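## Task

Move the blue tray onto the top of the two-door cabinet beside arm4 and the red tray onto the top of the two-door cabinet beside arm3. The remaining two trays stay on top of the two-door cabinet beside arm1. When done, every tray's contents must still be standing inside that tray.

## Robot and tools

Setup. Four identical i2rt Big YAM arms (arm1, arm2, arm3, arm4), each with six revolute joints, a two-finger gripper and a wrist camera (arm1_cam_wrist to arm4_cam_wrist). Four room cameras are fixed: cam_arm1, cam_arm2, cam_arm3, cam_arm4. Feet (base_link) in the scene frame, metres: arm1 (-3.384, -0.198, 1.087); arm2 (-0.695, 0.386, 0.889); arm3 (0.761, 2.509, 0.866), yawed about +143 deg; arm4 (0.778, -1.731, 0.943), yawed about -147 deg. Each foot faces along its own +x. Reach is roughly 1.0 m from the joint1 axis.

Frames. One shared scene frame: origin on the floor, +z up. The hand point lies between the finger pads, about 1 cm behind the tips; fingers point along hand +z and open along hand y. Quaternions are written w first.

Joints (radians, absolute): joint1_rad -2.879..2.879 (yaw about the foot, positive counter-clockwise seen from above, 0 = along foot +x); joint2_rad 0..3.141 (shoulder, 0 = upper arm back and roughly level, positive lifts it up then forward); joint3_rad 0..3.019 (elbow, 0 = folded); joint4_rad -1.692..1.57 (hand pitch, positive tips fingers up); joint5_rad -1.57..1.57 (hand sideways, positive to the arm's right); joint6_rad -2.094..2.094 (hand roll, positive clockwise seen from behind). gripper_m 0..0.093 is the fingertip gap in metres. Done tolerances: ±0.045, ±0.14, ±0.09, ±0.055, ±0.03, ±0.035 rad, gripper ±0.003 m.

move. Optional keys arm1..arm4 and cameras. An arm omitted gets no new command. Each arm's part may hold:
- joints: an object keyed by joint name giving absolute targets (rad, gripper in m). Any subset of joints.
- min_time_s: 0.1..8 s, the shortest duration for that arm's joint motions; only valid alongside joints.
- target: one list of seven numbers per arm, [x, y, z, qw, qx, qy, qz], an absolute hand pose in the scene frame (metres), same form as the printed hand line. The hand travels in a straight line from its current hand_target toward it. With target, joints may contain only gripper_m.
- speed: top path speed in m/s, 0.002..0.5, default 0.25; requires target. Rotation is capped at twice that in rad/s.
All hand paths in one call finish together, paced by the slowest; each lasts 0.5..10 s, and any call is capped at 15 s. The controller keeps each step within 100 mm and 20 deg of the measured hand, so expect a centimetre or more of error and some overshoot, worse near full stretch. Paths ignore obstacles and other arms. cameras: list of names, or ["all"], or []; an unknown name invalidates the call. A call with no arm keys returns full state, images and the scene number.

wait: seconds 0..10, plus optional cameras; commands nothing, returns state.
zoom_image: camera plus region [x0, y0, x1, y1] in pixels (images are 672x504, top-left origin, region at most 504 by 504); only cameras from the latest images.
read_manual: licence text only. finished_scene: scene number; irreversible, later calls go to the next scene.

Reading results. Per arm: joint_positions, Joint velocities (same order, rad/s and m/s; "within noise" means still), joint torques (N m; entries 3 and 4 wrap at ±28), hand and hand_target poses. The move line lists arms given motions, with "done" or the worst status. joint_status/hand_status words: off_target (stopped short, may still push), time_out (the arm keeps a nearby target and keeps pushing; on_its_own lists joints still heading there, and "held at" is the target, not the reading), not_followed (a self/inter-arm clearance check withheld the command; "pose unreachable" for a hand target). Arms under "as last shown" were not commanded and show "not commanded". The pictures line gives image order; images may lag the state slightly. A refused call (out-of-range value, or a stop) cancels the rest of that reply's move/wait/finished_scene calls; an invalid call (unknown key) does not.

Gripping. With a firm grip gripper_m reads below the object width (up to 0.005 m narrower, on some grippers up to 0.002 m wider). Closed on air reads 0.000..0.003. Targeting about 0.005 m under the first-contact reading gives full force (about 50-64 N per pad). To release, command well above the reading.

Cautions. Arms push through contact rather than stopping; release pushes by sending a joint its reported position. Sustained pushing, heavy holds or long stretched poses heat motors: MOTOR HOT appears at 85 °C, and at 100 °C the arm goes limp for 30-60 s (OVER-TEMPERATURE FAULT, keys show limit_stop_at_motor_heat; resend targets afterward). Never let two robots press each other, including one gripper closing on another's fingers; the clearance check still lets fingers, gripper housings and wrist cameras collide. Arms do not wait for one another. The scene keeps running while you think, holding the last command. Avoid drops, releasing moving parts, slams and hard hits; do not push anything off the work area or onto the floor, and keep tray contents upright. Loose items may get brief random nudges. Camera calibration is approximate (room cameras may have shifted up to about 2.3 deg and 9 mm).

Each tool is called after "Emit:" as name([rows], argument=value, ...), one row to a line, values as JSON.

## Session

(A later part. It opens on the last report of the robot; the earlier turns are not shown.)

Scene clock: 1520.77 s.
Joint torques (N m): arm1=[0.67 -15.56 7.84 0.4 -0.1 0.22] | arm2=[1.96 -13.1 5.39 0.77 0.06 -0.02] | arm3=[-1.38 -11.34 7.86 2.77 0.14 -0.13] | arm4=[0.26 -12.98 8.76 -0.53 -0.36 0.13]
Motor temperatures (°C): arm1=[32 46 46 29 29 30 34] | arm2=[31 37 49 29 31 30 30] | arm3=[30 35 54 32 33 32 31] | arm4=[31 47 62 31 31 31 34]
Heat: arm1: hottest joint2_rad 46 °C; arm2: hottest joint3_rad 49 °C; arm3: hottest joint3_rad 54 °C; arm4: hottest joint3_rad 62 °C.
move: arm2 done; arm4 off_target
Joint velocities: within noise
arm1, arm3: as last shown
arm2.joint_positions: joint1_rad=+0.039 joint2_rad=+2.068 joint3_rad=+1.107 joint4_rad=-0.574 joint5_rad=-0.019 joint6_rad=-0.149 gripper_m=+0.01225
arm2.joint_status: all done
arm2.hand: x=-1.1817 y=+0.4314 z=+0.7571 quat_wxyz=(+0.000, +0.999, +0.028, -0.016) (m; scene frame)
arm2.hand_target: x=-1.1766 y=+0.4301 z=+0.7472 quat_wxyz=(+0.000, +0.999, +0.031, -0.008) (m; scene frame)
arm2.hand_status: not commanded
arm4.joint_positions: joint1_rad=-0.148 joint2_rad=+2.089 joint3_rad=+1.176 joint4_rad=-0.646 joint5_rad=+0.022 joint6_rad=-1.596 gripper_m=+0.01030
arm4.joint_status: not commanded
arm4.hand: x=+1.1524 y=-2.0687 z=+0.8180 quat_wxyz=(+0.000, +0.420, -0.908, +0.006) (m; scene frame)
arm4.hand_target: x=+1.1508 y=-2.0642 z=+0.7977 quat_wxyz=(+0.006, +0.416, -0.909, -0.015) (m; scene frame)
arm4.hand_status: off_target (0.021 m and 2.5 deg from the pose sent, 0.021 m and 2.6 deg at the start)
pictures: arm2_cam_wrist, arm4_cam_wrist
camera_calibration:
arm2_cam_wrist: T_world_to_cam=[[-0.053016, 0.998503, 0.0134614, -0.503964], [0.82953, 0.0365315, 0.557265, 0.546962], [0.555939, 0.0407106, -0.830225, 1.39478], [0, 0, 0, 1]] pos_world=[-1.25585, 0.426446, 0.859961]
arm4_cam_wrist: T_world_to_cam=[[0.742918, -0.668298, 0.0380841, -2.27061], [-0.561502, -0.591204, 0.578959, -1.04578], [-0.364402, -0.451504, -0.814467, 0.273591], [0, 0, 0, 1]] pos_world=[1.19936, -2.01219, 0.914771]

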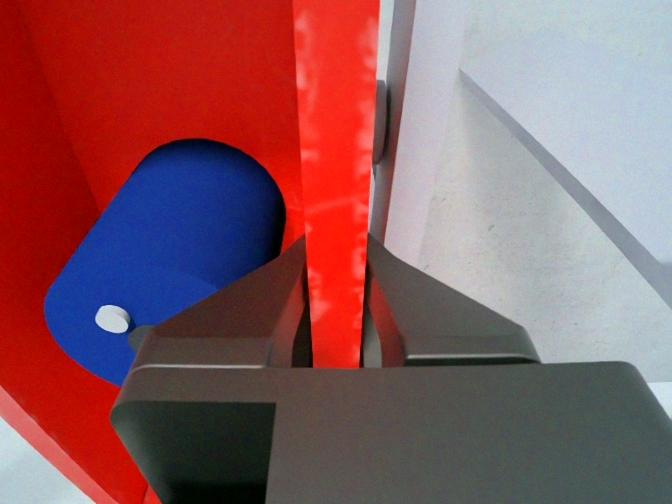

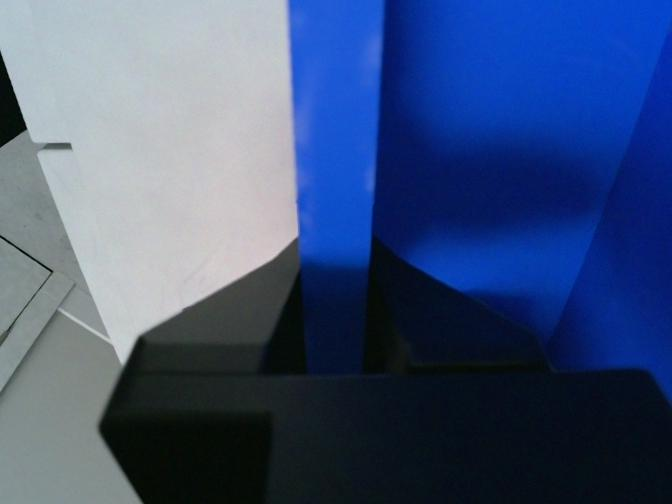

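Emit:
move(arm4={"target": [1.1515, -2.0665, 0.82, 0.003, 0.416, -0.909, 0.0], "speed": 0.05, "joints": {"gripper_m": 0.03}}, arm2={"joints": {"gripper_m": 0.002}}, cameras=["arm4_cam_wrist"])

Emit:
move(arm4={"target": [1.1515, -2.0665, 0.95, 0.0, 0.416, -0.909, 0.0], "speed": 0.15}, arm2={"target": [-1.180, 0.435, 0.80, 0, 1, 0.031, 0], "speed": 0.05}, cameras=["arm4_cam_wrist", "arm2_cam_wrist"])

Scene clock: 1526.43 s.
Joint torques (N m): arm1=[0.91 -15.85 7.8 0.39 -0.09 0.21] | arm2=[1.9 -13.1 5.38 0.77 0.06 -0.02] | arm3=[-1.38 -11.22 7.87 2.76 0.15 -0.15] | arm4=[0.44 -18.26 6.76 -0.42 -0.03 0.12]
Motor temperatures (°C): arm1=[32 46 46 29 29 30 34] | arm2=[31 37 49 29 31 30 31] | arm3=[30 35 54 32 33 32 31] | arm4=[31 46 61 31 31 31 34]
Heat: arm1: hottest joint2_rad 46 °C; arm2: hottest joint3_rad 49 °C; arm3: hottest joint3_rad 54 °C; arm4: hottest joint3_rad 61 °C.
move: arm2 off_target; arm4 done
Joint velocities: within noise
arm1.joint_positions: joint1_rad=-1.004 joint2_rad=+1.711 joint3_rad=+1.206 joint4_rad=-0.841 joint5_rad=+0.002 joint6_rad=-0.013 gripper_m=+0.03495
arm1.joint_status: not commanded
arm1.hand: x=-3.6448 y=+0.2650 z=+1.1549 quat_wxyz=(-0.051, +0.861, -0.495, -0.099) (m; scene frame)
arm1.hand_target: x=-3.6449 y=+0.2604 z=+1.1579 quat_wxyz=(-0.049, +0.859, -0.499, -0.098) (m; scene frame)
arm1.hand_status: not commanded
arm2.joint_positions: joint1_rad=+0.039 joint2_rad=+2.068 joint3_rad=+1.107 joint4_rad=-0.574 joint5_rad=-0.019 joint6_rad=-0.149 gripper_m=+0.01224
arm2.joint_status: gripper_m off_target (ended at +0.01225, target +0.00200)
arm2.hand: x=-1.1817 y=+0.4314 z=+0.7571 quat_wxyz=(+0.000, +0.999, +0.028, -0.016) (m; scene frame)
arm2.hand_target: x=-1.1766 y=+0.4301 z=+0.7472 quat_wxyz=(+0.000, +0.999, +0.031, -0.008) (m; scene frame)
arm2.hand_status: not commanded
arm3: as last shown
arm4.joint_positions: joint1_rad=-0.148 joint2_rad=+2.094 joint3_rad=+1.176 joint4_rad=-0.657 joint5_rad=+0.019 joint6_rad=-1.596 gripper_m=+0.02995
arm4.joint_status: all done
arm4.hand: x=+1.1496 y=-2.0656 z=+0.8154 quat_wxyz=(+0.003, +0.420, -0.908, -0.002) (m; scene frame)
arm4.hand_target: x=+1.1515 y=-2.0664 z=+0.8200 quat_wxyz=(+0.003, +0.416, -0.909, +0.000) (m; scene frame)
arm4.hand_status: done (0.005 m and 0.5 deg from the pose sent, 0.003 m and 0.9 deg at the start)
pictures: arm4_cam_wrist
camera_calibration:
arm4_cam_wrist: T_world_to_cam=[[0.743445, -0.668445, 0.0216847, -2.25383], [-0.555145, -0.598701, 0.577383, -1.06552], [-0.372966, -0.441291, -0.816186, 0.304187], [0, 0, 0, 1]] pos_world=[1.19754, -2.01026, 0.912358]

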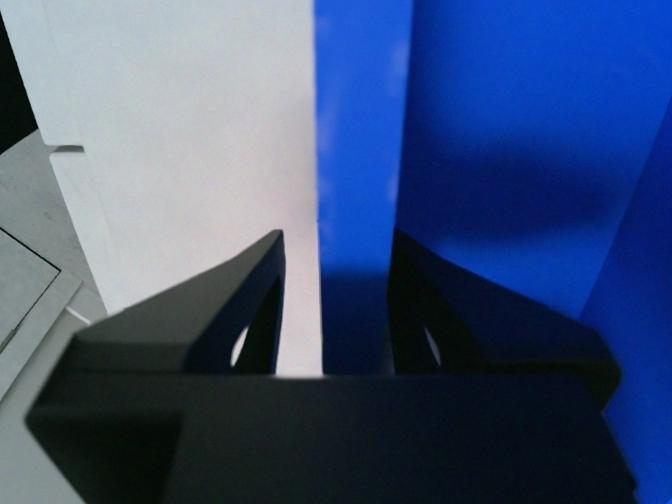

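Scene clock: 1528.27 s.
Joint torques (N m): arm1=[0.91 -15.56 7.86 0.42 -0.1 0.23] | arm2=[1.44 -16.97 7.79 -1.92 -0.16 -0.32] | arm3=[-1.32 -11.34 7.9 2.76 0.15 -0.14] | arm4=[0.32 -16.56 11.66 -0.43 -0.18 0.13]
Motor temperatures (°C): arm1=[32 46 46 29 29 30 34] | arm2=[31 37 48 29 31 30 31] | arm3=[30 35 54 32 33 32 31] | arm4=[31 46 61 31 31 31 34]
Heat: arm1: hottest joint2_rad 46 °C; arm2: hottest joint3_rad 48 °C; arm3: hottest joint3_rad 54 °C; arm4: hottest joint3_rad 61 °C.
move: arm2 off_target; arm4 off_target
Joint velocities: within noise
arm1, arm3: as last shown
arm2.joint_positions: joint1_rad=+0.036 joint2_rad=+2.024 joint3_rad=+1.107 joint4_rad=-0.657 joint5_rad=-0.010 joint6_rad=-0.133 gripper_m=+0.01223
arm2.joint_status: not commanded
arm2.hand: x=-1.1722 y=+0.4330 z=+0.7773 quat_wxyz=(-0.002, +1.000, +0.018, +0.004) (m; scene frame)
arm2.hand_target: x=-1.1797 y=+0.4350 z=+0.7993 quat_wxyz=(+0.000, +1.000, +0.031, -0.001) (m; scene frame)
arm2.hand_status: off_target (0.024 m and 1.5 deg from the pose sent, 0.043 m and 1.8 deg at the start)
arm4.joint_positions: joint1_rad=-0.148 joint2_rad=+1.850 joint3_rad=+1.196 joint4_rad=-0.946 joint5_rad=+0.018 joint6_rad=-1.596 gripper_m=+0.02995
arm4.joint_status: not commanded
arm4.hand: x=+1.1387 y=-2.0583 z=+0.9379 quat_wxyz=(+0.007, +0.420, -0.907, -0.013) (m; scene frame)
arm4.hand_target: x=+1.1512 y=-2.0661 z=+0.9502 quat_wxyz=(+0.000, +0.416, -0.909, +0.000) (m; scene frame)
arm4.hand_status: off_target (0.019 m and 1.8 deg from the pose sent, 0.135 m and 0.6 deg at the start)
pictures: arm2_cam_wrist, arm4_cam_wrist
camera_calibration:
arm2_cam_wrist: T_world_to_cam=[[-0.0346104, 0.999269, 0.0162619, -0.486288], [0.807644, 0.0183818, 0.589384, 0.484906], [0.588654, 0.0335326, -0.807689, 1.43013], [0, 0, 0, 1]] pos_world=[-1.25031, 0.429063, 0.877211]
arm4_cam_wrist: T_world_to_cam=[[0.743865, -0.668325, -0.00233119, -2.22125], [-0.545022, -0.608636, 0.576639, -1.16923], [-0.386802, -0.427672, -0.816995, 0.447865], [0, 0, 0, 1]] pos_world=[1.18829, -2.00461, 1.03495]

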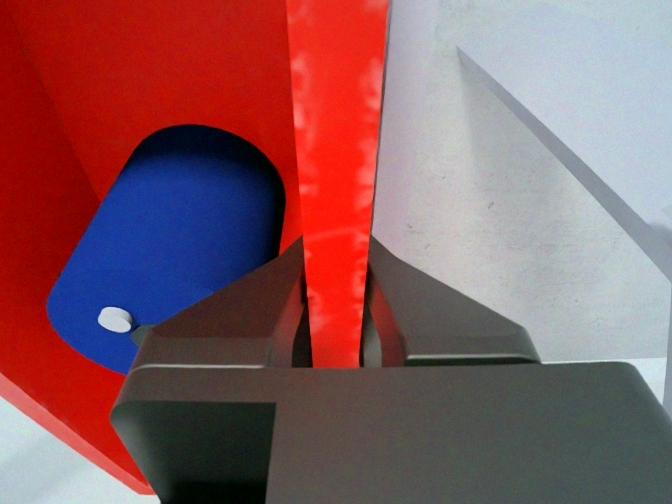

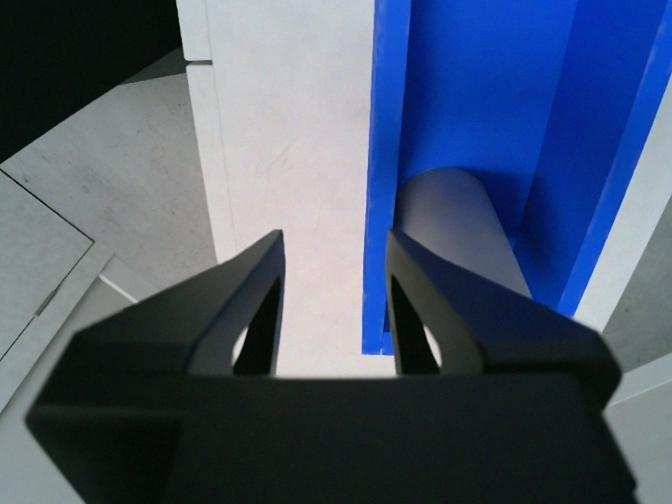

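Emit:
move(arm2={"target": [-1.19, 0.436, 0.965, 0, 1, 0.031, 0], "speed": 0.12}, arm4={"joints": {"joint2_rad": 1.6, "joint3_rad": 1.2, "joint4_rad": -0.9}, "min_time_s": 2}, cameras=["arm2_cam_wrist"])

Emit:
move(arm2={"joints": {"joint1_rad": -0.546, "joint2_rad": 2.05, "joint3_rad": 1.91, "joint4_rad": -1.4, "joint5_rad": 0, "joint6_rad": -1.255}, "min_time_s": 4}, cameras=["arm2_cam_wrist"])

Scene clock: 1554.83 s.
Joint torques (N m): arm1=[0.85 -15.74 7.84 0.39 -0.1 0.21] | arm2=[1.2 -16.26 14.31 -0.68 -0.15 -0.13] | arm3=[-1.26 -11.28 7.87 2.77 0.15 -0.14] | arm4=[0.21 -14.74 10.93 0.65 -0.21 0.15]
Motor temperatures (°C): arm1=[32 45 46 29 29 30 34] | arm2=[31 38 48 29 31 30 32] | arm3=[30 35 54 32 33 32 31] | arm4=[31 46 64 31 31 31 32]
Heat: arm1: hottest joint3_rad 46 °C; arm2: hottest joint3_rad 48 °C; arm3: hottest joint3_rad 54 °C; arm4: hottest joint3_rad 64 °C.
move: arm2 off_target; arm4 done
Joint velocities: within noise
arm1, arm3: as last shown
arm2.joint_positions: joint1_rad=+0.035 joint2_rad=+1.773 joint3_rad=+1.212 joint4_rad=-1.095 joint5_rad=-0.010 joint6_rad=-0.154 gripper_m=+0.01223
arm2.joint_status: not commanded
arm2.hand: x=-1.1593 y=+0.4302 z=+0.9247 quat_wxyz=(+0.003, +0.999, +0.028, +0.045) (m; scene frame)
arm2.hand_target: x=-1.1874 y=+0.4359 z=+0.9653 quat_wxyz=(-0.001, +1.000, +0.031, +0.000) (m; scene frame)
arm2.hand_status: off_target (0.051 m and 5.2 deg from the pose sent, 0.188 m and 1.5 deg at the start)
arm4.joint_positions: joint1_rad=-0.148 joint2_rad=+1.608 joint3_rad=+1.196 joint4_rad=-0.910 joint5_rad=+0.018 joint6_rad=-1.596 gripper_m=+0.02995
arm4.joint_status: all done
arm4.hand: x=+1.1580 y=-2.0781 z=+1.0554 quat_wxyz=(-0.048, +0.415, -0.902, +0.114) (m; scene frame)
arm4.hand_target: x=+1.1629 y=-2.0789 z=+1.0619 quat_wxyz=(-0.055, +0.411, -0.902, +0.123) (m; scene frame)
arm4.hand_status: not commanded
pictures: arm2_cam_wrist
camera_calibration:
arm2_cam_wrist: T_world_to_cam=[[-0.0540823, 0.998527, 0.00428111, -0.496633], [0.755588, 0.0381206, 0.653936, 0.25919], [0.65281, 0.0386012, -0.756537, 1.56659], [0, 0, 0, 1]] pos_world=[-1.24538, 0.425549, 1.01781]

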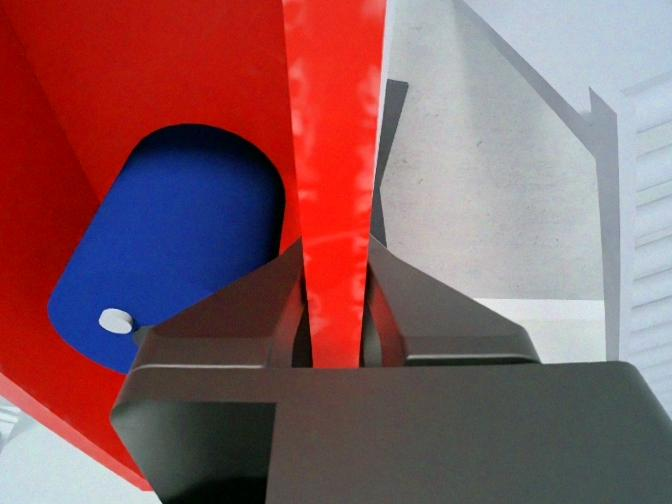

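Scene clock: 1559.53 s.
Joint torques (N m): arm1=[0.79 -15.68 7.86 0.4 -0.09 0.21] | arm2=[1.55 -18.43 16.96 -0.75 -0.08 -0.15] | arm3=[-1.32 -11.28 7.88 2.78 0.16 -0.14] | arm4=[0.26 -14.51 10.91 0.77 -0.2 0.14]
Motor temperatures (°C): arm1=[32 45 46 29 29 30 34] | arm2=[31 39 49 29 31 30 32] | arm3=[30 35 54 32 33 32 31] | arm4=[31 46 64 31 31 31 32]
Heat: arm1: hottest joint3_rad 46 °C; arm2: hottest joint3_rad 49 °C; arm3: hottest joint3_rad 54 °C; arm4: hottest joint3_rad 64 °C.
move: arm2 done
Joint velocities: within noise
arm1, arm3, arm4: as last shown
arm2.joint_positions: joint1_rad=-0.545 joint2_rad=+2.057 joint3_rad=+1.828 joint4_rad=-1.380 joint5_rad=+0.000 joint6_rad=-1.243 gripper_m=+0.01223
arm2.joint_status: all done
arm2.hand: x=-1.1795 y=+0.7747 z=+0.9914 quat_wxyz=(+0.009, +0.960, +0.279, +0.016) (m; scene frame)
arm2.hand_target: x=-1.1957 y=+0.7880 z=+1.0262 quat_wxyz=(-0.019, +0.959, +0.284, -0.004) (m; scene frame)
arm2.hand_status: not commanded
pictures: arm2_cam_wrist
camera_calibration:
arm2_cam_wrist: T_world_to_cam=[[-0.534041, 0.845344, -0.0139316, -1.27138], [0.669904, 0.433146, 0.603004, -0.138908], [0.51578, 0.312696, -0.797617, 1.28378], [0, 0, 0, 1]] pos_world=[-1.24806, 0.733484, 1.09001]

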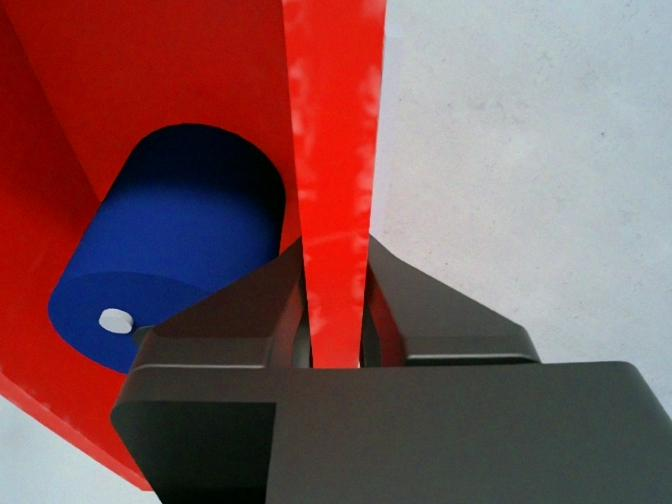

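Emit:
zoom_image(camera="arm2_cam_wrist", region=[340, 0, 560, 260])

Scaled by 1.938 from the camera's 672x504 image, which has a finer 960x720 frame.

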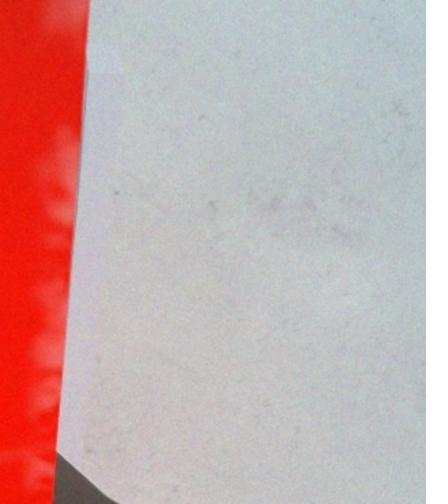

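Emit:
move(arm2={"target": [-1.066, 0.900, 0.845, -0.028, 0.9626, 0.2695, -0.009], "speed": 0.15}, cameras=["arm2_cam_wrist"])

Scene clock: 1580.47 s.
Joint torques (N m): arm1=[0.73 -15.68 7.83 0.35 -0.09 0.22] | arm2=[1.67 -19.19 9.59 0.43 -0.08 -0.11] | arm3=[-1.38 -11.22 7.87 2.77 0.15 -0.14] | arm4=[0.44 -14.56 10.95 0.68 -0.2 0.15]
Motor temperatures (°C): arm1=[32 45 46 29 29 30 34] | arm2=[31 41 51 29 31 30 32] | arm3=[30 35 54 32 33 32 31] | arm4=[31 45 64 31 31 31 31]
Heat: arm1: hottest joint3_rad 46 °C; arm2: hottest joint3_rad 51 °C; arm3: hottest joint3_rad 54 °C; arm4: hottest joint3_rad 64 °C.
move: arm2 off_target
Joint velocities: within noise
arm1, arm3, arm4: as last shown
arm2.joint_positions: joint1_rad=-0.813 joint2_rad=+2.203 joint3_rad=+1.616 joint4_rad=-0.966 joint5_rad=-0.011 joint6_rad=-1.480 gripper_m=+0.01223
arm2.joint_status: not commanded
arm2.hand: x=-1.0599 y=+0.8917 z=+0.8308 quat_wxyz=(-0.013, +0.964, +0.264, -0.003) (m; scene frame)
arm2.hand_target: x=-1.0658 y=+0.8999 z=+0.8451 quat_wxyz=(-0.028, +0.963, +0.269, -0.009) (m; scene frame)
arm2.hand_status: off_target (0.018 m and 2.0 deg from the pose sent, 0.224 m and 5.2 deg at the start)
pictures: arm2_cam_wrist
camera_calibration:
arm2_cam_wrist: T_world_to_cam=[[-0.507174, 0.860972, 0.0387495, -1.33791], [0.711418, 0.39285, 0.582712, -0.0759905], [0.486476, 0.323103, -0.811754, 1.02873], [0, 0, 0, 1]] pos_world=[-1.12495, 0.849369, 0.931202]

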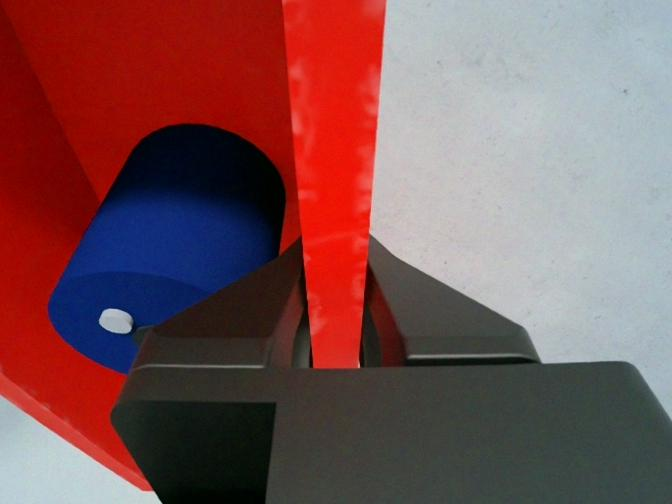

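Emit:
move(arm2={"target": [-1.058, 0.8915, 0.79, -0.018, 0.963, 0.2695, -0.006], "speed": 0.1}, cameras=["arm2_cam_wrist"])

Scene clock: 1593.17 s.
Joint torques (N m): arm1=[0.79 -15.56 7.82 0.38 -0.1 0.21] | arm2=[1.55 -18.96 8.58 0.49 -0.23 -0.09] | arm3=[-1.32 -11.22 7.87 2.78 0.15 -0.14] | arm4=[0.5 -14.39 10.93 0.73 -0.2 0.18]
Motor temperatures (°C): arm1=[32 45 46 29 29 30 34] | arm2=[31 42 51 29 31 30 32] | arm3=[30 35 54 32 33 32 31] | arm4=[31 44 65 31 31 31 31]
Heat: arm1: hottest joint3_rad 46 °C; arm2: hottest joint3_rad 51 °C; arm3: hottest joint3_rad 54 °C; arm4: hottest joint3_rad 65 °C.
move: arm2 off_target
Joint velocities: within noise
arm1, arm3, arm4: as last shown
arm2.joint_positions: joint1_rad=-0.813 joint2_rad=+2.268 joint3_rad=+1.577 joint4_rad=-0.876 joint5_rad=-0.008 joint6_rad=-1.483 gripper_m=+0.01223
arm2.joint_status: not commanded
arm2.hand: x=-1.0530 y=+0.8842 z=+0.7801 quat_wxyz=(-0.006, +0.964, +0.265, +0.001) (m; scene frame)
arm2.hand_target: x=-1.0579 y=+0.8915 z=+0.7902 quat_wxyz=(-0.018, +0.963, +0.269, -0.006) (m; scene frame)
arm2.hand_status: off_target (0.013 m and 1.6 deg from the pose sent, 0.041 m and 0.9 deg at the start)
pictures: arm2_cam_wrist
camera_calibration:
arm2_cam_wrist: T_world_to_cam=[[-0.509938, 0.859851, 0.0248973, -1.317], [0.703944, 0.400492, 0.586573, -0.066071], [0.494394, 0.316642, -0.809513, 0.998949], [0, 0, 0, 1]] pos_world=[-1.11895, 0.842578, 0.880208]

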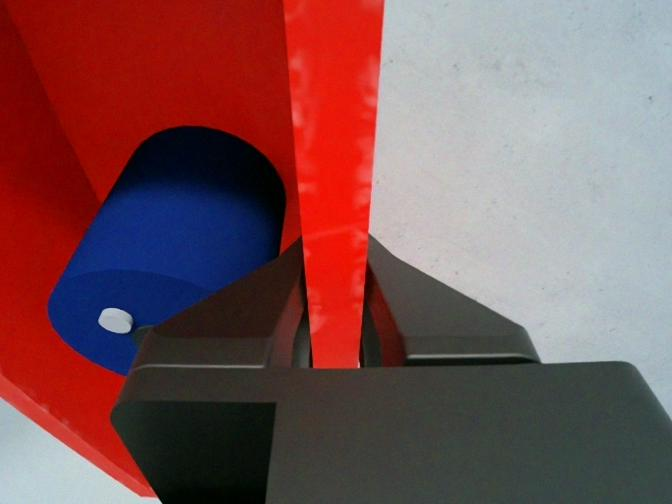

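Emit:
zoom_image(camera="arm2_cam_wrist", region=[340, 0, 500, 240])

Scaled by 2.100 from the camera's 672x504 image, which has a finer 960x720 frame.

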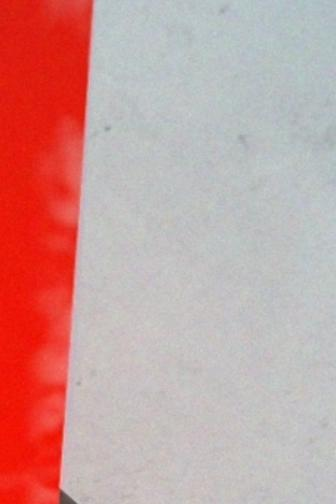

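Emit:
wait(seconds=0.1, cameras=["cam_arm2"])

Emit:
zoom_image(camera="cam_arm2", region=[260, 180, 500, 380])

Scene clock: 1603.47 s.
Joint torques (N m): arm1=[0.67 -15.5 7.82 0.4 -0.11 0.2] | arm2=[1.55 -18.96 8.57 0.49 -0.23 -0.09] | arm3=[-1.26 -11.22 7.86 2.8 0.14 -0.14] | arm4=[0.32 -14.74 10.96 0.69 -0.21 0.16]
Motor temperatures (°C): arm1=[32 45 46 29 29 30 34] | arm2=[31 43 50 29 31 30 33] | arm3=[30 35 54 32 33 32 31] | arm4=[31 44 65 31 31 31 31]
Heat: arm1: hottest joint3_rad 46 °C; arm2: hottest joint3_rad 50 °C; arm3: hottest joint3_rad 54 °C; arm4: hottest joint3_rad 65 °C.
Joint velocities: within noise
arm1.joint_positions: joint1_rad=-1.004 joint2_rad=+1.711 joint3_rad=+1.206 joint4_rad=-0.841 joint5_rad=+0.002 joint6_rad=-0.013 gripper_m=+0.03495
arm1.joint_status: not commanded
arm1.hand: x=-3.6448 y=+0.2650 z=+1.1549 quat_wxyz=(-0.051, +0.861, -0.495, -0.099) (m; scene frame)
arm1.hand_target: x=-3.6449 y=+0.2604 z=+1.1579 quat_wxyz=(-0.049, +0.859, -0.499, -0.098) (m; scene frame)
arm1.hand_status: not commanded
arm2.joint_positions: joint1_rad=-0.813 joint2_rad=+2.268 joint3_rad=+1.577 joint4_rad=-0.876 joint5_rad=-0.008 joint6_rad=-1.483 gripper_m=+0.01223
arm2.joint_status: not commanded
arm2.hand: x=-1.0530 y=+0.8842 z=+0.7801 quat_wxyz=(-0.006, +0.964, +0.265, +0.001) (m; scene frame)
arm2.hand_target: x=-1.0579 y=+0.8915 z=+0.7902 quat_wxyz=(-0.018, +0.963, +0.269, -0.006) (m; scene frame)
arm2.hand_status: off_target (0.013 m and 1.6 deg from the pose sent, 0.041 m and 0.9 deg at the start)
arm3.joint_positions: joint1_rad=-1.492 joint2_rad=+1.376 joint3_rad=+1.129 joint4_rad=-0.720 joint5_rad=-0.002 joint6_rad=+0.007 gripper_m=+0.08009
arm3.joint_status: not commanded
arm3.hand: x=+1.1120 y=+2.1146 z=+1.0784 quat_wxyz=(-0.269, -0.394, -0.871, +0.116) (m; scene frame)
arm3.hand_target: x=+1.1122 y=+2.1072 z=+1.0832 quat_wxyz=(-0.278, -0.393, -0.868, +0.123) (m; scene frame)
arm3.hand_status: not commanded
arm4.joint_positions: joint1_rad=-0.148 joint2_rad=+1.608 joint3_rad=+1.196 joint4_rad=-0.910 joint5_rad=+0.018 joint6_rad=-1.596 gripper_m=+0.02995
arm4.joint_status: not commanded
arm4.hand: x=+1.1580 y=-2.0781 z=+1.0554 quat_wxyz=(-0.048, +0.415, -0.902, +0.114) (m; scene frame)
arm4.hand_target: x=+1.1629 y=-2.0789 z=+1.0619 quat_wxyz=(-0.055, +0.411, -0.902, +0.123) (m; scene frame)
arm4.hand_status: not commanded
wait: 0.10 s; at rest from the start
pictures: cam_arm2

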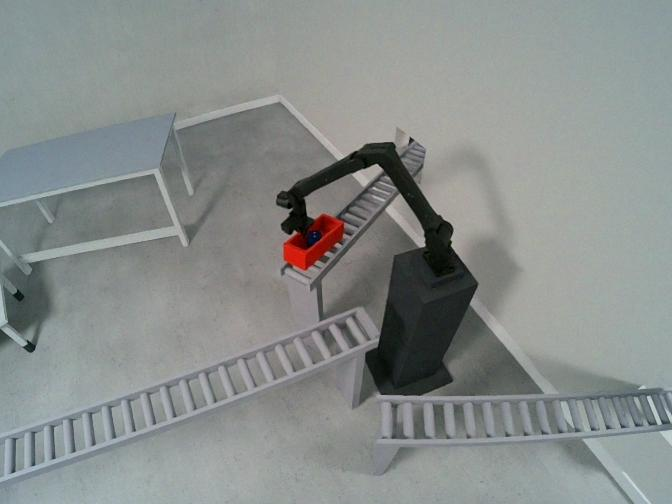

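Scaled by 2.100 from the camera's 672x504 image, which has a finer 960x720 frame.

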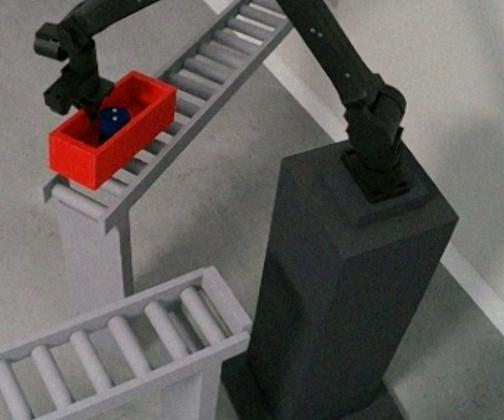

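Emit:
zoom_image(camera="cam_arm2", region=[270, 205, 370, 295])

Scaled by 5.040 from the camera's 672x504 image, which has a finer 960x720 frame.

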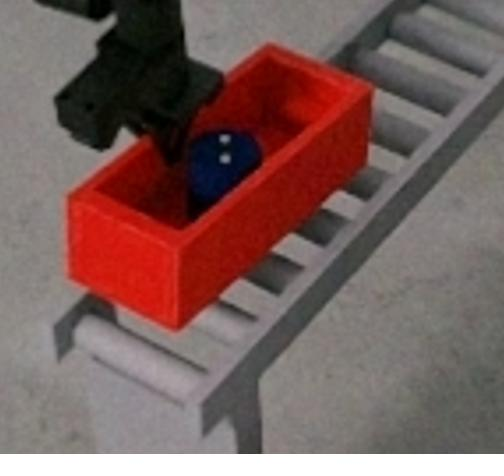

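Emit:
move(arm2={"target": [-1.045, 0.870, 0.775, -0.018, 0.963, 0.2695, -0.006], "speed": 0.08}, cameras=["arm2_cam_wrist", "cam_arm2"])

Emit:
zoom_image(camera="cam_arm2", region=[270, 205, 370, 295])

Scene clock: 1627.23 s.
Joint torques (N m): arm1=[0.91 -15.68 7.88 0.43 -0.1 0.21] | arm2=[1.79 -20.07 7.31 0.28 -0.1 0.01] | arm3=[-1.32 -11.28 7.86 2.78 0.15 -0.14] | arm4=[0.26 -14.45 10.86 0.76 -0.21 0.16]
Motor temperatures (°C): arm1=[32 46 46 29 29 30 33] | arm2=[31 44 49 29 31 30 33] | arm3=[30 36 54 32 33 32 31] | arm4=[31 44 65 31 31 31 31]
Heat: arm1: hottest joint2_rad 46 °C; arm2: hottest joint3_rad 49 °C; arm3: hottest joint3_rad 54 °C; arm4: hottest joint3_rad 65 °C.
move: arm2 off_target
Joint velocities: within noise
arm1, arm3, arm4: as last shown
arm2.joint_positions: joint1_rad=-0.813 joint2_rad=+2.268 joint3_rad=+1.482 joint4_rad=-0.795 joint5_rad=-0.012 joint6_rad=-1.488 gripper_m=+0.01222
arm2.joint_status: not commanded
arm2.hand: x=-1.0373 y=+0.8617 z=+0.7532 quat_wxyz=(+0.000, +0.963, +0.268, +0.001) (m; scene frame)
arm2.hand_target: x=-1.0449 y=+0.8699 z=+0.7749 quat_wxyz=(-0.018, +0.963, +0.269, -0.006) (m; scene frame)
arm2.hand_status: off_target (0.025 m and 2.3 deg from the pose sent, 0.017 m and 1.6 deg at the start)
pictures: arm2_cam_wrist, cam_arm2
camera_calibration:
arm2_cam_wrist: T_world_to_cam=[[-0.514423, 0.857463, 0.0112538, -1.28139], [0.699261, 0.411843, 0.584311, -0.0653812], [0.49639, 0.308452, -0.811452, 0.987119], [0, 0, 0, 1]] pos_world=[-1.10345, 0.821189, 0.853623]

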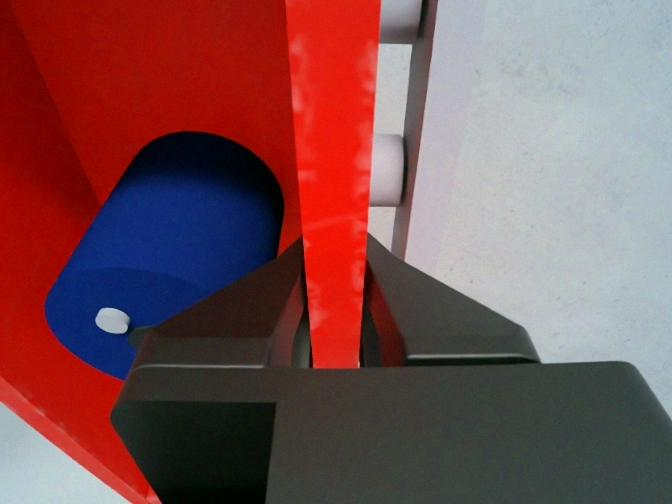

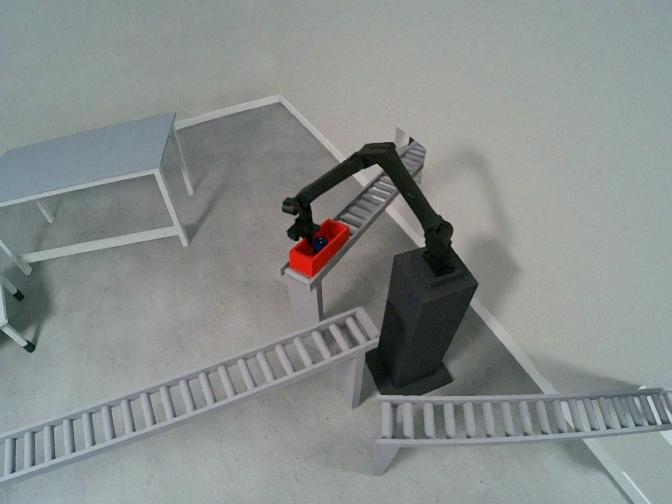

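Scaled by 5.040 from the camera's 672x504 image, which has a finer 960x720 frame.

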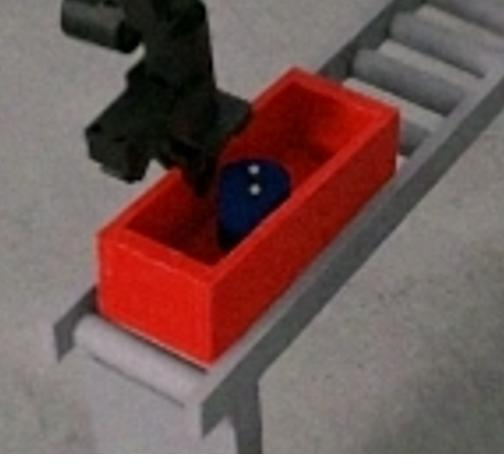

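Emit:
move(arm2={"target": [-1.0545, 0.8855, 0.779, -0.018, 0.963, 0.2695, -0.006], "speed": 0.08}, cameras=["arm2_cam_wrist", "cam_arm2"])

Emit:
zoom_image(camera="cam_arm2", region=[270, 205, 370, 295])

Scene clock: 1639.50 s.
Joint torques (N m): arm1=[0.91 -15.79 7.86 0.36 -0.09 0.21] | arm2=[1.61 -18.37 12.21 -0.79 -0.1 -0.02] | arm3=[-1.32 -11.34 7.86 2.77 0.15 -0.15] | arm4=[0.38 -14.33 10.92 0.72 -0.2 0.16]
Motor temperatures (°C): arm1=[32 46 46 29 29 30 33] | arm2=[31 45 49 29 31 30 33] | arm3=[30 36 54 32 33 32 31] | arm4=[31 44 65 31 31 31 31]
Heat: arm1: hottest joint2_rad 46 °C; arm2: hottest joint3_rad 49 °C; arm3: hottest joint3_rad 54 °C; arm4: hottest joint3_rad 65 °C.
move: arm2 off_target
Joint velocities: within noise
arm1, arm3, arm4: as last shown
arm2.joint_positions: joint1_rad=-0.813 joint2_rad=+2.268 joint3_rad=+1.493 joint4_rad=-0.815 joint5_rad=-0.012 joint6_rad=-1.489 gripper_m=+0.01222
arm2.joint_status: not commanded
arm2.hand: x=-1.0377 y=+0.8623 z=+0.7562 quat_wxyz=(+0.005, +0.963, +0.268, +0.003) (m; scene frame)
arm2.hand_target: x=-1.0536 y=+0.8844 z=+0.7799 quat_wxyz=(-0.018, +0.963, +0.269, -0.006) (m; scene frame)
arm2.hand_status: off_target (0.037 m and 2.8 deg from the pose sent, 0.039 m and 2.3 deg at the start)
pictures: arm2_cam_wrist, cam_arm2
camera_calibration:
arm2_cam_wrist: T_world_to_cam=[[-0.514715, 0.857359, 0.00209507, -1.27531], [0.696018, 0.416425, 0.584935, -0.0748272], [0.500627, 0.302533, -0.811077, 0.99878], [0, 0, 0, 1]] pos_world=[-1.10436, 0.822397, 0.856529]

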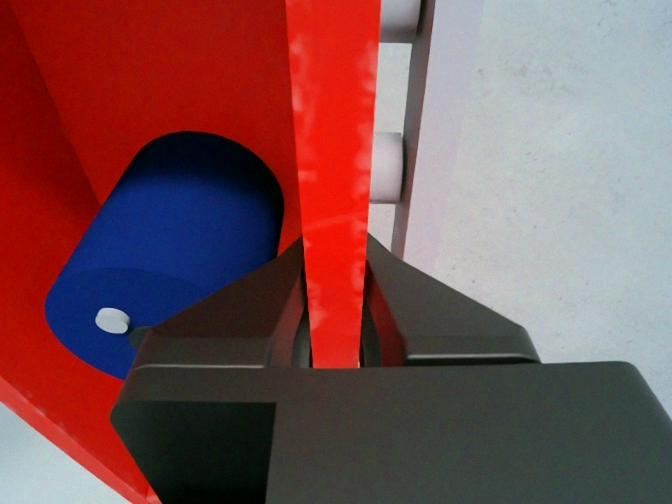

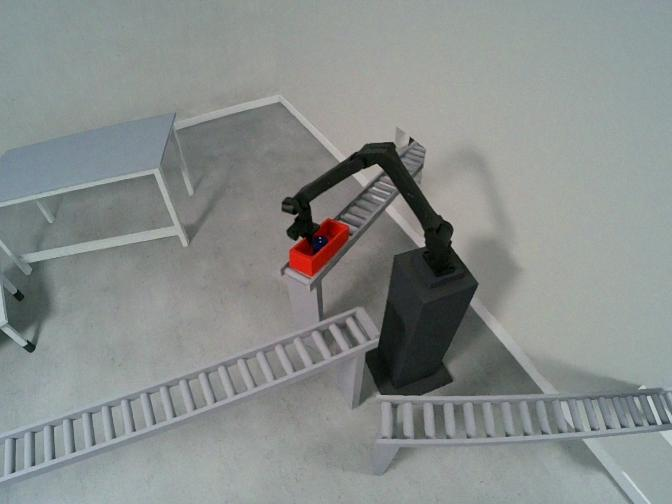

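Scaled by 5.040 from the camera's 672x504 image, which has a finer 960x720 frame.

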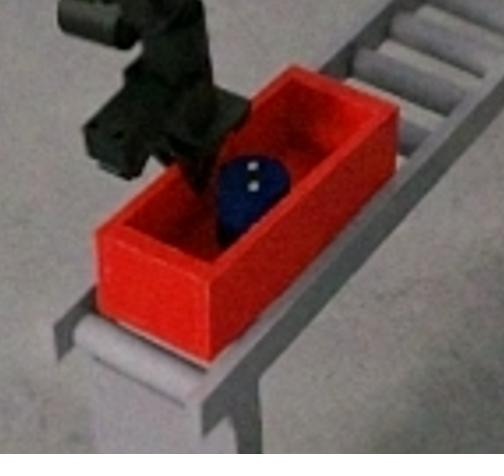

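Emit:
move(arm2={"target": [-1.058, 0.893, 0.825, -0.018, 0.963, 0.2695, -0.006], "speed": 0.12})

Emit:
move(arm2={"target": [-1.051, 0.8845, 0.772, -0.018, 0.963, 0.2695, -0.006], "speed": 0.1}, cameras=["arm2_cam_wrist"])

Scene clock: 1644.07 s.
Joint torques (N m): arm1=[0.85 -15.74 7.88 0.44 -0.1 0.22] | arm2=[1.38 -21.48 12.85 -0.88 -0.08 0] | arm3=[-1.26 -11.28 7.88 2.77 0.15 -0.14] | arm4=[0.21 -14.56 10.93 0.64 -0.2 0.16]
Motor temperatures (°C): arm1=[32 46 46 29 29 30 33] | arm2=[31 45 50 29 31 30 33] | arm3=[30 36 54 32 33 32 31] | arm4=[31 44 66 31 31 31 31]
Heat: arm1: hottest joint2_rad 46 °C; arm2: hottest joint3_rad 50 °C; arm3: hottest joint3_rad 54 °C; arm4: hottest joint3_rad 66 °C.
move: arm2 off_target
Joint velocities: within noise
arm1, arm3, arm4: as last shown
arm2.joint_positions: joint1_rad=-0.813 joint2_rad=+2.251 joint3_rad=+1.526 joint4_rad=-0.910 joint5_rad=-0.012 joint6_rad=-1.494 gripper_m=+0.01222
arm2.joint_status: not commanded
arm2.hand: x=-1.0363 y=+0.8599 z=+0.7755 quat_wxyz=(+0.026, +0.962, +0.270, +0.010) (m; scene frame)
arm2.hand_target: x=-1.0562 y=+0.8907 z=+0.8256 quat_wxyz=(-0.018, +0.963, +0.269, -0.006) (m; scene frame)
arm2.hand_status: off_target (0.063 m and 5.4 deg from the pose sent, 0.078 m and 2.8 deg at the start)
pictures: none

Scene clock: 1645.33 s.
Joint torques (N m): arm1=[0.85 -15.56 7.84 0.4 -0.09 0.22] | arm2=[1.38 -18.67 8.91 0.35 -0.09 0.01] | arm3=[-1.32 -11.28 7.84 2.78 0.15 -0.14] | arm4=[0.38 -14.8 10.92 0.76 -0.19 0.14]
Motor temperatures (°C): arm1=[32 46 46 29 29 30 33] | arm2=[31 44 50 29 31 30 33] | arm3=[30 36 54 32 33 32 31] | arm4=[31 44 66 31 31 31 31]
Heat: arm1: hottest joint2_rad 46 °C; arm2: hottest joint3_rad 50 °C; arm3: hottest joint3_rad 54 °C; arm4: hottest joint3_rad 66 °C.
move: arm2 off_target
Joint velocities: within noise
arm1, arm3, arm4: as last shown
arm2.joint_positions: joint1_rad=-0.813 joint2_rad=+2.278 joint3_rad=+1.526 joint4_rad=-0.823 joint5_rad=-0.012 joint6_rad=-1.494 gripper_m=+0.01222
arm2.joint_status: not commanded
arm2.hand: x=-1.0449 y=+0.8721 z=+0.7597 quat_wxyz=(-0.002, +0.963, +0.271, +0.000) (m; scene frame)
arm2.hand_target: x=-1.0507 y=+0.8844 z=+0.7722 quat_wxyz=(-0.018, +0.963, +0.269, -0.006) (m; scene frame)
arm2.hand_status: off_target (0.019 m and 1.9 deg from the pose sent, 0.029 m and 5.4 deg at the start)
pictures: arm2_cam_wrist
camera_calibration:
arm2_cam_wrist: T_world_to_cam=[[-0.519068, 0.854558, 0.0172937, -1.30113], [0.699102, 0.412828, 0.583806, -0.0687594], [0.491757, 0.315125, -0.811709, 0.982464], [0, 0, 0, 1]] pos_world=[-1.11044, 0.83068, 0.860119]

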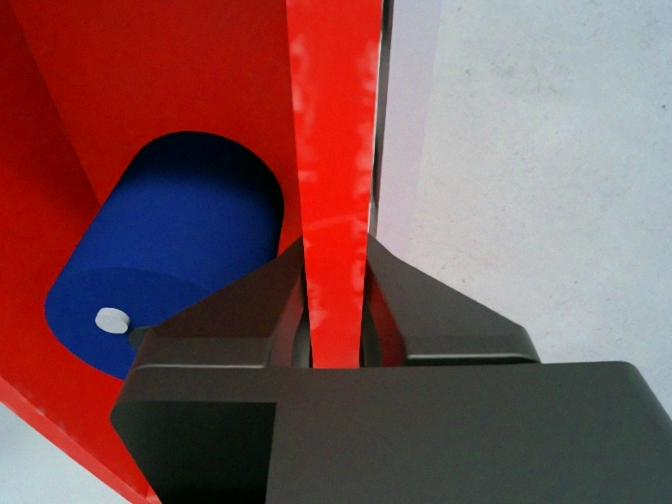

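Emit:
move(arm2={"target": [-1.0545, 0.8915, 0.752, -0.018, 0.963, 0.2695, -0.006], "speed": 0.1}, cameras=["arm2_cam_wrist"])

Scene clock: 1652.77 s.
Joint torques (N m): arm1=[0.85 -15.62 7.9 0.35 -0.08 0.21] | arm2=[1.2 -17.03 11.38 0.39 -0.15 -0.01] | arm3=[-1.32 -11.4 7.87 2.77 0.14 -0.14] | arm4=[0.21 -14.39 10.95 0.7 -0.22 0.15]
Motor temperatures (°C): arm1=[32 46 46 29 29 30 33] | arm2=[31 44 49 29 31 30 33] | arm3=[30 36 54 32 33 32 31] | arm4=[31 44 66 31 31 31 31]
Heat: arm1: hottest joint2_rad 46 °C; arm2: hottest joint3_rad 49 °C; arm3: hottest joint3_rad 54 °C; arm4: hottest joint3_rad 66 °C.
move: arm2 off_target
Joint velocities: within noise
arm1, arm3, arm4: as last shown
arm2.joint_positions: joint1_rad=-0.812 joint2_rad=+2.302 joint3_rad=+1.526 joint4_rad=-0.805 joint5_rad=-0.010 joint6_rad=-1.494 gripper_m=+0.01222
arm2.joint_status: not commanded
arm2.hand: x=-1.0438 y=+0.8702 z=+0.7456 quat_wxyz=(+0.001, +0.963, +0.271, +0.002) (m; scene frame)
arm2.hand_target: x=-1.0539 y=+0.8908 z=+0.7528 quat_wxyz=(-0.018, +0.963, +0.269, -0.006) (m; scene frame)
arm2.hand_status: off_target (0.025 m and 2.3 deg from the pose sent, 0.023 m and 1.9 deg at the start)
pictures: arm2_cam_wrist
camera_calibration:
arm2_cam_wrist: T_world_to_cam=[[-0.520362, 0.85388, 0.010631, -1.29454], [0.695447, 0.416521, 0.585545, -0.0688016], [0.495557, 0.312089, -0.81057, 0.97681], [0, 0, 0, 1]] pos_world=[-1.10984, 0.829184, 0.845821]

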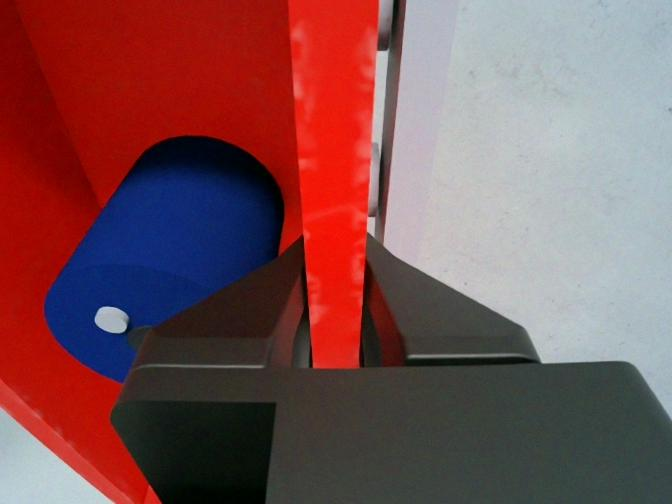

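Emit:
move(arm2={"target": [-1.063, 0.904, 0.775, -0.018, 0.963, 0.2695, -0.006], "speed": 0.1}, cameras=["arm2_cam_wrist"])

Scene clock: 1661.17 s.
Joint torques (N m): arm1=[0.79 -15.56 7.86 0.38 -0.11 0.21] | arm2=[1.14 -18.61 12.62 -0.66 -0.11 -0.02] | arm3=[-1.38 -11.34 7.88 2.77 0.15 -0.14] | arm4=[0.32 -14.45 10.95 0.66 -0.22 0.13]
Motor temperatures (°C): arm1=[32 46 46 29 29 30 33] | arm2=[31 42 49 29 31 30 33] | arm3=[30 36 54 32 33 32 31] | arm4=[31 44 66 31 31 31 31]
Heat: arm1: hottest joint2_rad 46 °C; arm2: hottest joint3_rad 49 °C; arm3: hottest joint3_rad 54 °C; arm4: hottest joint3_rad 66 °C.
move: arm2 off_target
Joint velocities: within noise
arm1, arm3, arm4: as last shown
arm2.joint_positions: joint1_rad=-0.812 joint2_rad=+2.311 joint3_rad=+1.574 joint4_rad=-0.851 joint5_rad=-0.011 joint6_rad=-1.494 gripper_m=+0.01222
arm2.joint_status: not commanded
arm2.hand: x=-1.0502 y=+0.8786 z=+0.7540 quat_wxyz=(+0.004, +0.963, +0.271, +0.002) (m; scene frame)
arm2.hand_target: x=-1.0621 y=+0.9028 z=+0.7757 quat_wxyz=(-0.018, +0.963, +0.269, -0.006) (m; scene frame)
arm2.hand_status: off_target (0.035 m and 2.7 deg from the pose sent, 0.049 m and 2.3 deg at the start)
pictures: arm2_cam_wrist
camera_calibration:
arm2_cam_wrist: T_world_to_cam=[[-0.520277, 0.853988, 0.0039902, -1.30013], [0.693804, 0.419954, 0.585043, -0.0771544], [0.497944, 0.307153, -0.810993, 0.991379], [0, 0, 0, 1]] pos_world=[-1.11655, 0.838191, 0.854327]

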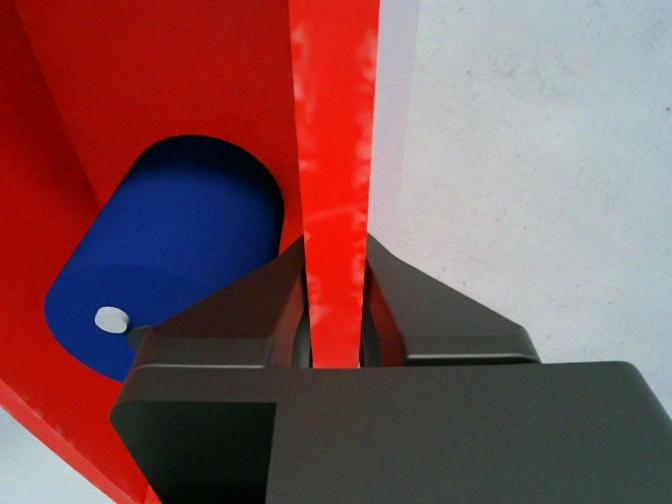

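Emit:
move(arm2={"target": [-1.062, 0.903, 0.742, -0.022, 0.963, 0.2695, -0.007], "speed": 0.1}, cameras=["arm2_cam_wrist"])

Scene clock: 1665.57 s.
Joint torques (N m): arm1=[0.97 -15.79 7.84 0.46 -0.11 0.23] | arm2=[1.32 -16.5 11.66 1.17 -0.35 -0.02] | arm3=[-1.32 -11.34 7.84 2.8 0.16 -0.14] | arm4=[0.44 -14.27 10.92 0.75 -0.19 0.16]
Motor temperatures (°C): arm1=[32 46 46 29 29 30 33] | arm2=[31 43 50 29 31 30 33] | arm3=[30 36 54 32 33 32 31] | arm4=[31 44 66 31 31 31 31]
Heat: arm1: hottest joint2_rad 46 °C; arm2: hottest joint3_rad 50 °C; arm3: hottest joint3_rad 54 °C; arm4: hottest joint3_rad 66 °C.
move: arm2 off_target
Joint velocities: within noise
arm1, arm3, arm4: as last shown
arm2.joint_positions: joint1_rad=-0.815 joint2_rad=+2.330 joint3_rad=+1.574 joint4_rad=-0.823 joint5_rad=-0.003 joint6_rad=-1.494 gripper_m=+0.01222
arm2.joint_status: not commanded
arm2.hand: x=-1.0486 y=+0.8818 z=+0.7426 quat_wxyz=(-0.001, +0.963, +0.270, +0.005) (m; scene frame)
arm2.hand_target: x=-1.0611 y=+0.9021 z=+0.7428 quat_wxyz=(-0.022, +0.963, +0.269, -0.007) (m; scene frame)
arm2.hand_status: off_target (0.025 m and 2.7 deg from the pose sent, 0.030 m and 3.1 deg at the start)
pictures: arm2_cam_wrist
camera_calibration:
arm2_cam_wrist: T_world_to_cam=[[-0.518137, 0.855198, 0.0130481, -1.30754], [0.693952, 0.411427, 0.590897, -0.069542], [0.499966, 0.31522, -0.806642, 0.972127], [0, 0, 0, 1]] pos_world=[-1.11525, 0.84038, 0.842311]

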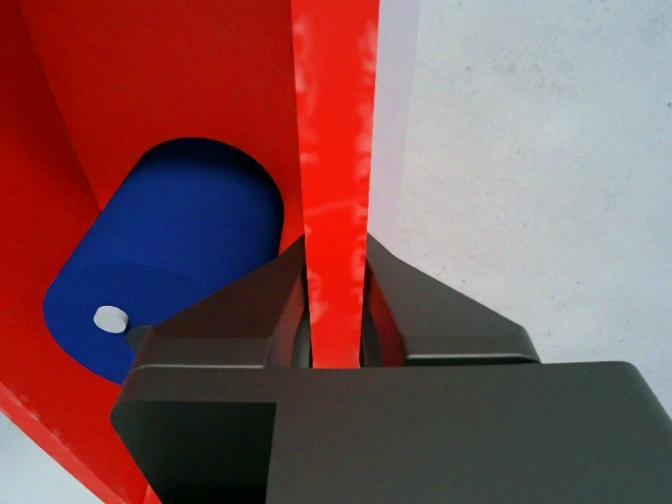

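Emit:
move(arm2={"target": [-1.058, 0.8965, 0.728, -0.022, 0.963, 0.2695, -0.007], "speed": 0.08}, cameras=["arm2_cam_wrist", "cam_arm2"])

Emit:
zoom_image(camera="cam_arm2", region=[270, 205, 370, 295])

Scene clock: 1669.87 s.
Joint torques (N m): arm1=[0.73 -15.62 7.86 0.34 -0.1 0.22] | arm2=[1.44 -15.74 9.32 2.41 -0.37 -0.01] | arm3=[-1.26 -11.22 7.87 2.76 0.14 -0.14] | arm4=[0.62 -14.68 10.95 0.77 -0.2 0.16]
Motor temperatures (°C): arm1=[32 46 46 29 29 30 33] | arm2=[31 42 50 29 31 30 33] | arm3=[30 36 54 32 33 32 31] | arm4=[31 44 66 31 31 31 31]
Heat: arm1: hottest joint2_rad 46 °C; arm2: hottest joint3_rad 50 °C; arm3: hottest joint3_rad 54 °C; arm4: hottest joint3_rad 66 °C.
move: arm2 off_target
Joint velocities: within noise
arm1.joint_positions: joint1_rad=-1.004 joint2_rad=+1.711 joint3_rad=+1.206 joint4_rad=-0.841 joint5_rad=+0.002 joint6_rad=-0.013 gripper_m=+0.03495
arm1.joint_status: not commanded
arm1.hand: x=-3.6448 y=+0.2650 z=+1.1549 quat_wxyz=(-0.051, +0.861, -0.495, -0.099) (m; scene frame)
arm1.hand_target: x=-3.6449 y=+0.2604 z=+1.1579 quat_wxyz=(-0.049, +0.859, -0.499, -0.098) (m; scene frame)
arm1.hand_status: not commanded
arm2.joint_positions: joint1_rad=-0.815 joint2_rad=+2.330 joint3_rad=+1.574 joint4_rad=-0.812 joint5_rad=-0.003 joint6_rad=-1.493 gripper_m=+0.01222
arm2.joint_status: not commanded
arm2.hand: x=-1.0502 y=+0.8841 z=+0.7426 quat_wxyz=(-0.007, +0.963, +0.269, +0.003) (m; scene frame)
arm2.hand_target: x=-1.0573 y=+0.8958 z=+0.7288 quat_wxyz=(-0.022, +0.963, +0.269, -0.007) (m; scene frame)
arm2.hand_status: off_target (0.021 m and 2.1 deg from the pose sent, 0.023 m and 2.7 deg at the start)
arm3.joint_positions: joint1_rad=-1.492 joint2_rad=+1.376 joint3_rad=+1.129 joint4_rad=-0.720 joint5_rad=-0.002 joint6_rad=+0.007 gripper_m=+0.08009
arm3.joint_status: not commanded
arm3.hand: x=+1.1120 y=+2.1146 z=+1.0784 quat_wxyz=(-0.269, -0.394, -0.871, +0.116) (m; scene frame)
arm3.hand_target: x=+1.1122 y=+2.1072 z=+1.0832 quat_wxyz=(-0.278, -0.393, -0.868, +0.123) (m; scene frame)
arm3.hand_status: not commanded
arm4.joint_positions: joint1_rad=-0.148 joint2_rad=+1.608 joint3_rad=+1.196 joint4_rad=-0.910 joint5_rad=+0.018 joint6_rad=-1.596 gripper_m=+0.02995
arm4.joint_status: not commanded
arm4.hand: x=+1.1580 y=-2.0781 z=+1.0554 quat_wxyz=(-0.048, +0.415, -0.902, +0.114) (m; scene frame)
arm4.hand_target: x=+1.1629 y=-2.0789 z=+1.0619 quat_wxyz=(-0.055, +0.411, -0.902, +0.123) (m; scene frame)
arm4.hand_status: not commanded
pictures: arm2_cam_wrist, cam_arm2
camera_calibration:
arm2_cam_wrist: T_world_to_cam=[[-0.517143, 0.855559, 0.0241252, -1.31777], [0.697986, 0.40525, 0.590414, -0.059368], [0.495357, 0.322168, -0.80674, 0.96135], [0, 0, 0, 1]] pos_world=[-1.11625, 0.84177, 0.842403]

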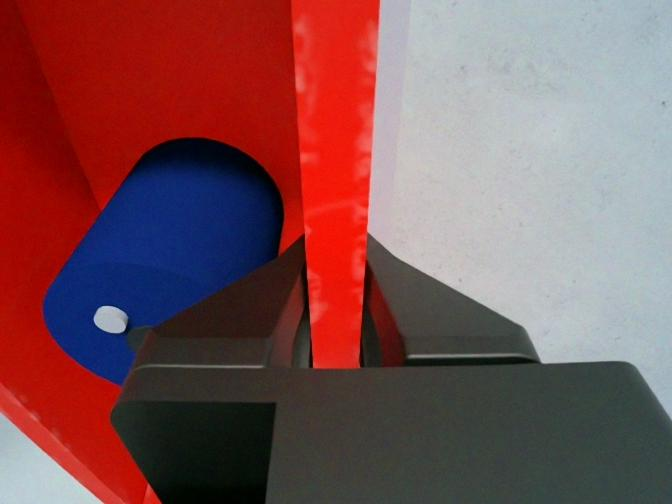

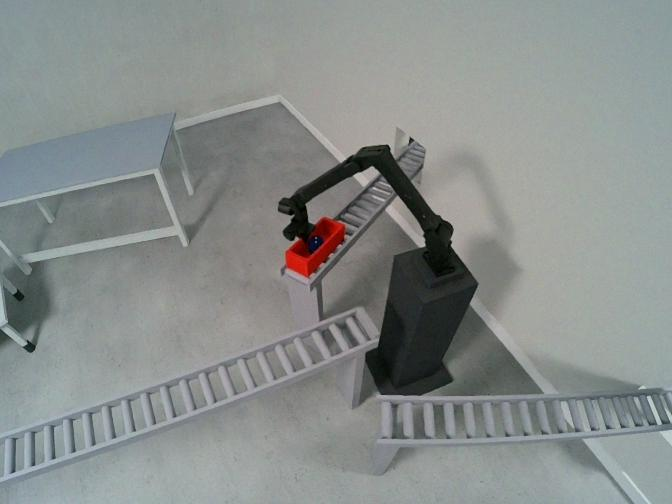

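Scaled by 5.040 from the camera's 672x504 image, which has a finer 960x720 frame.

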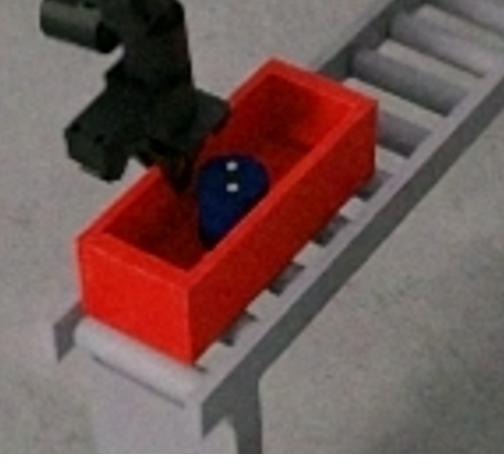

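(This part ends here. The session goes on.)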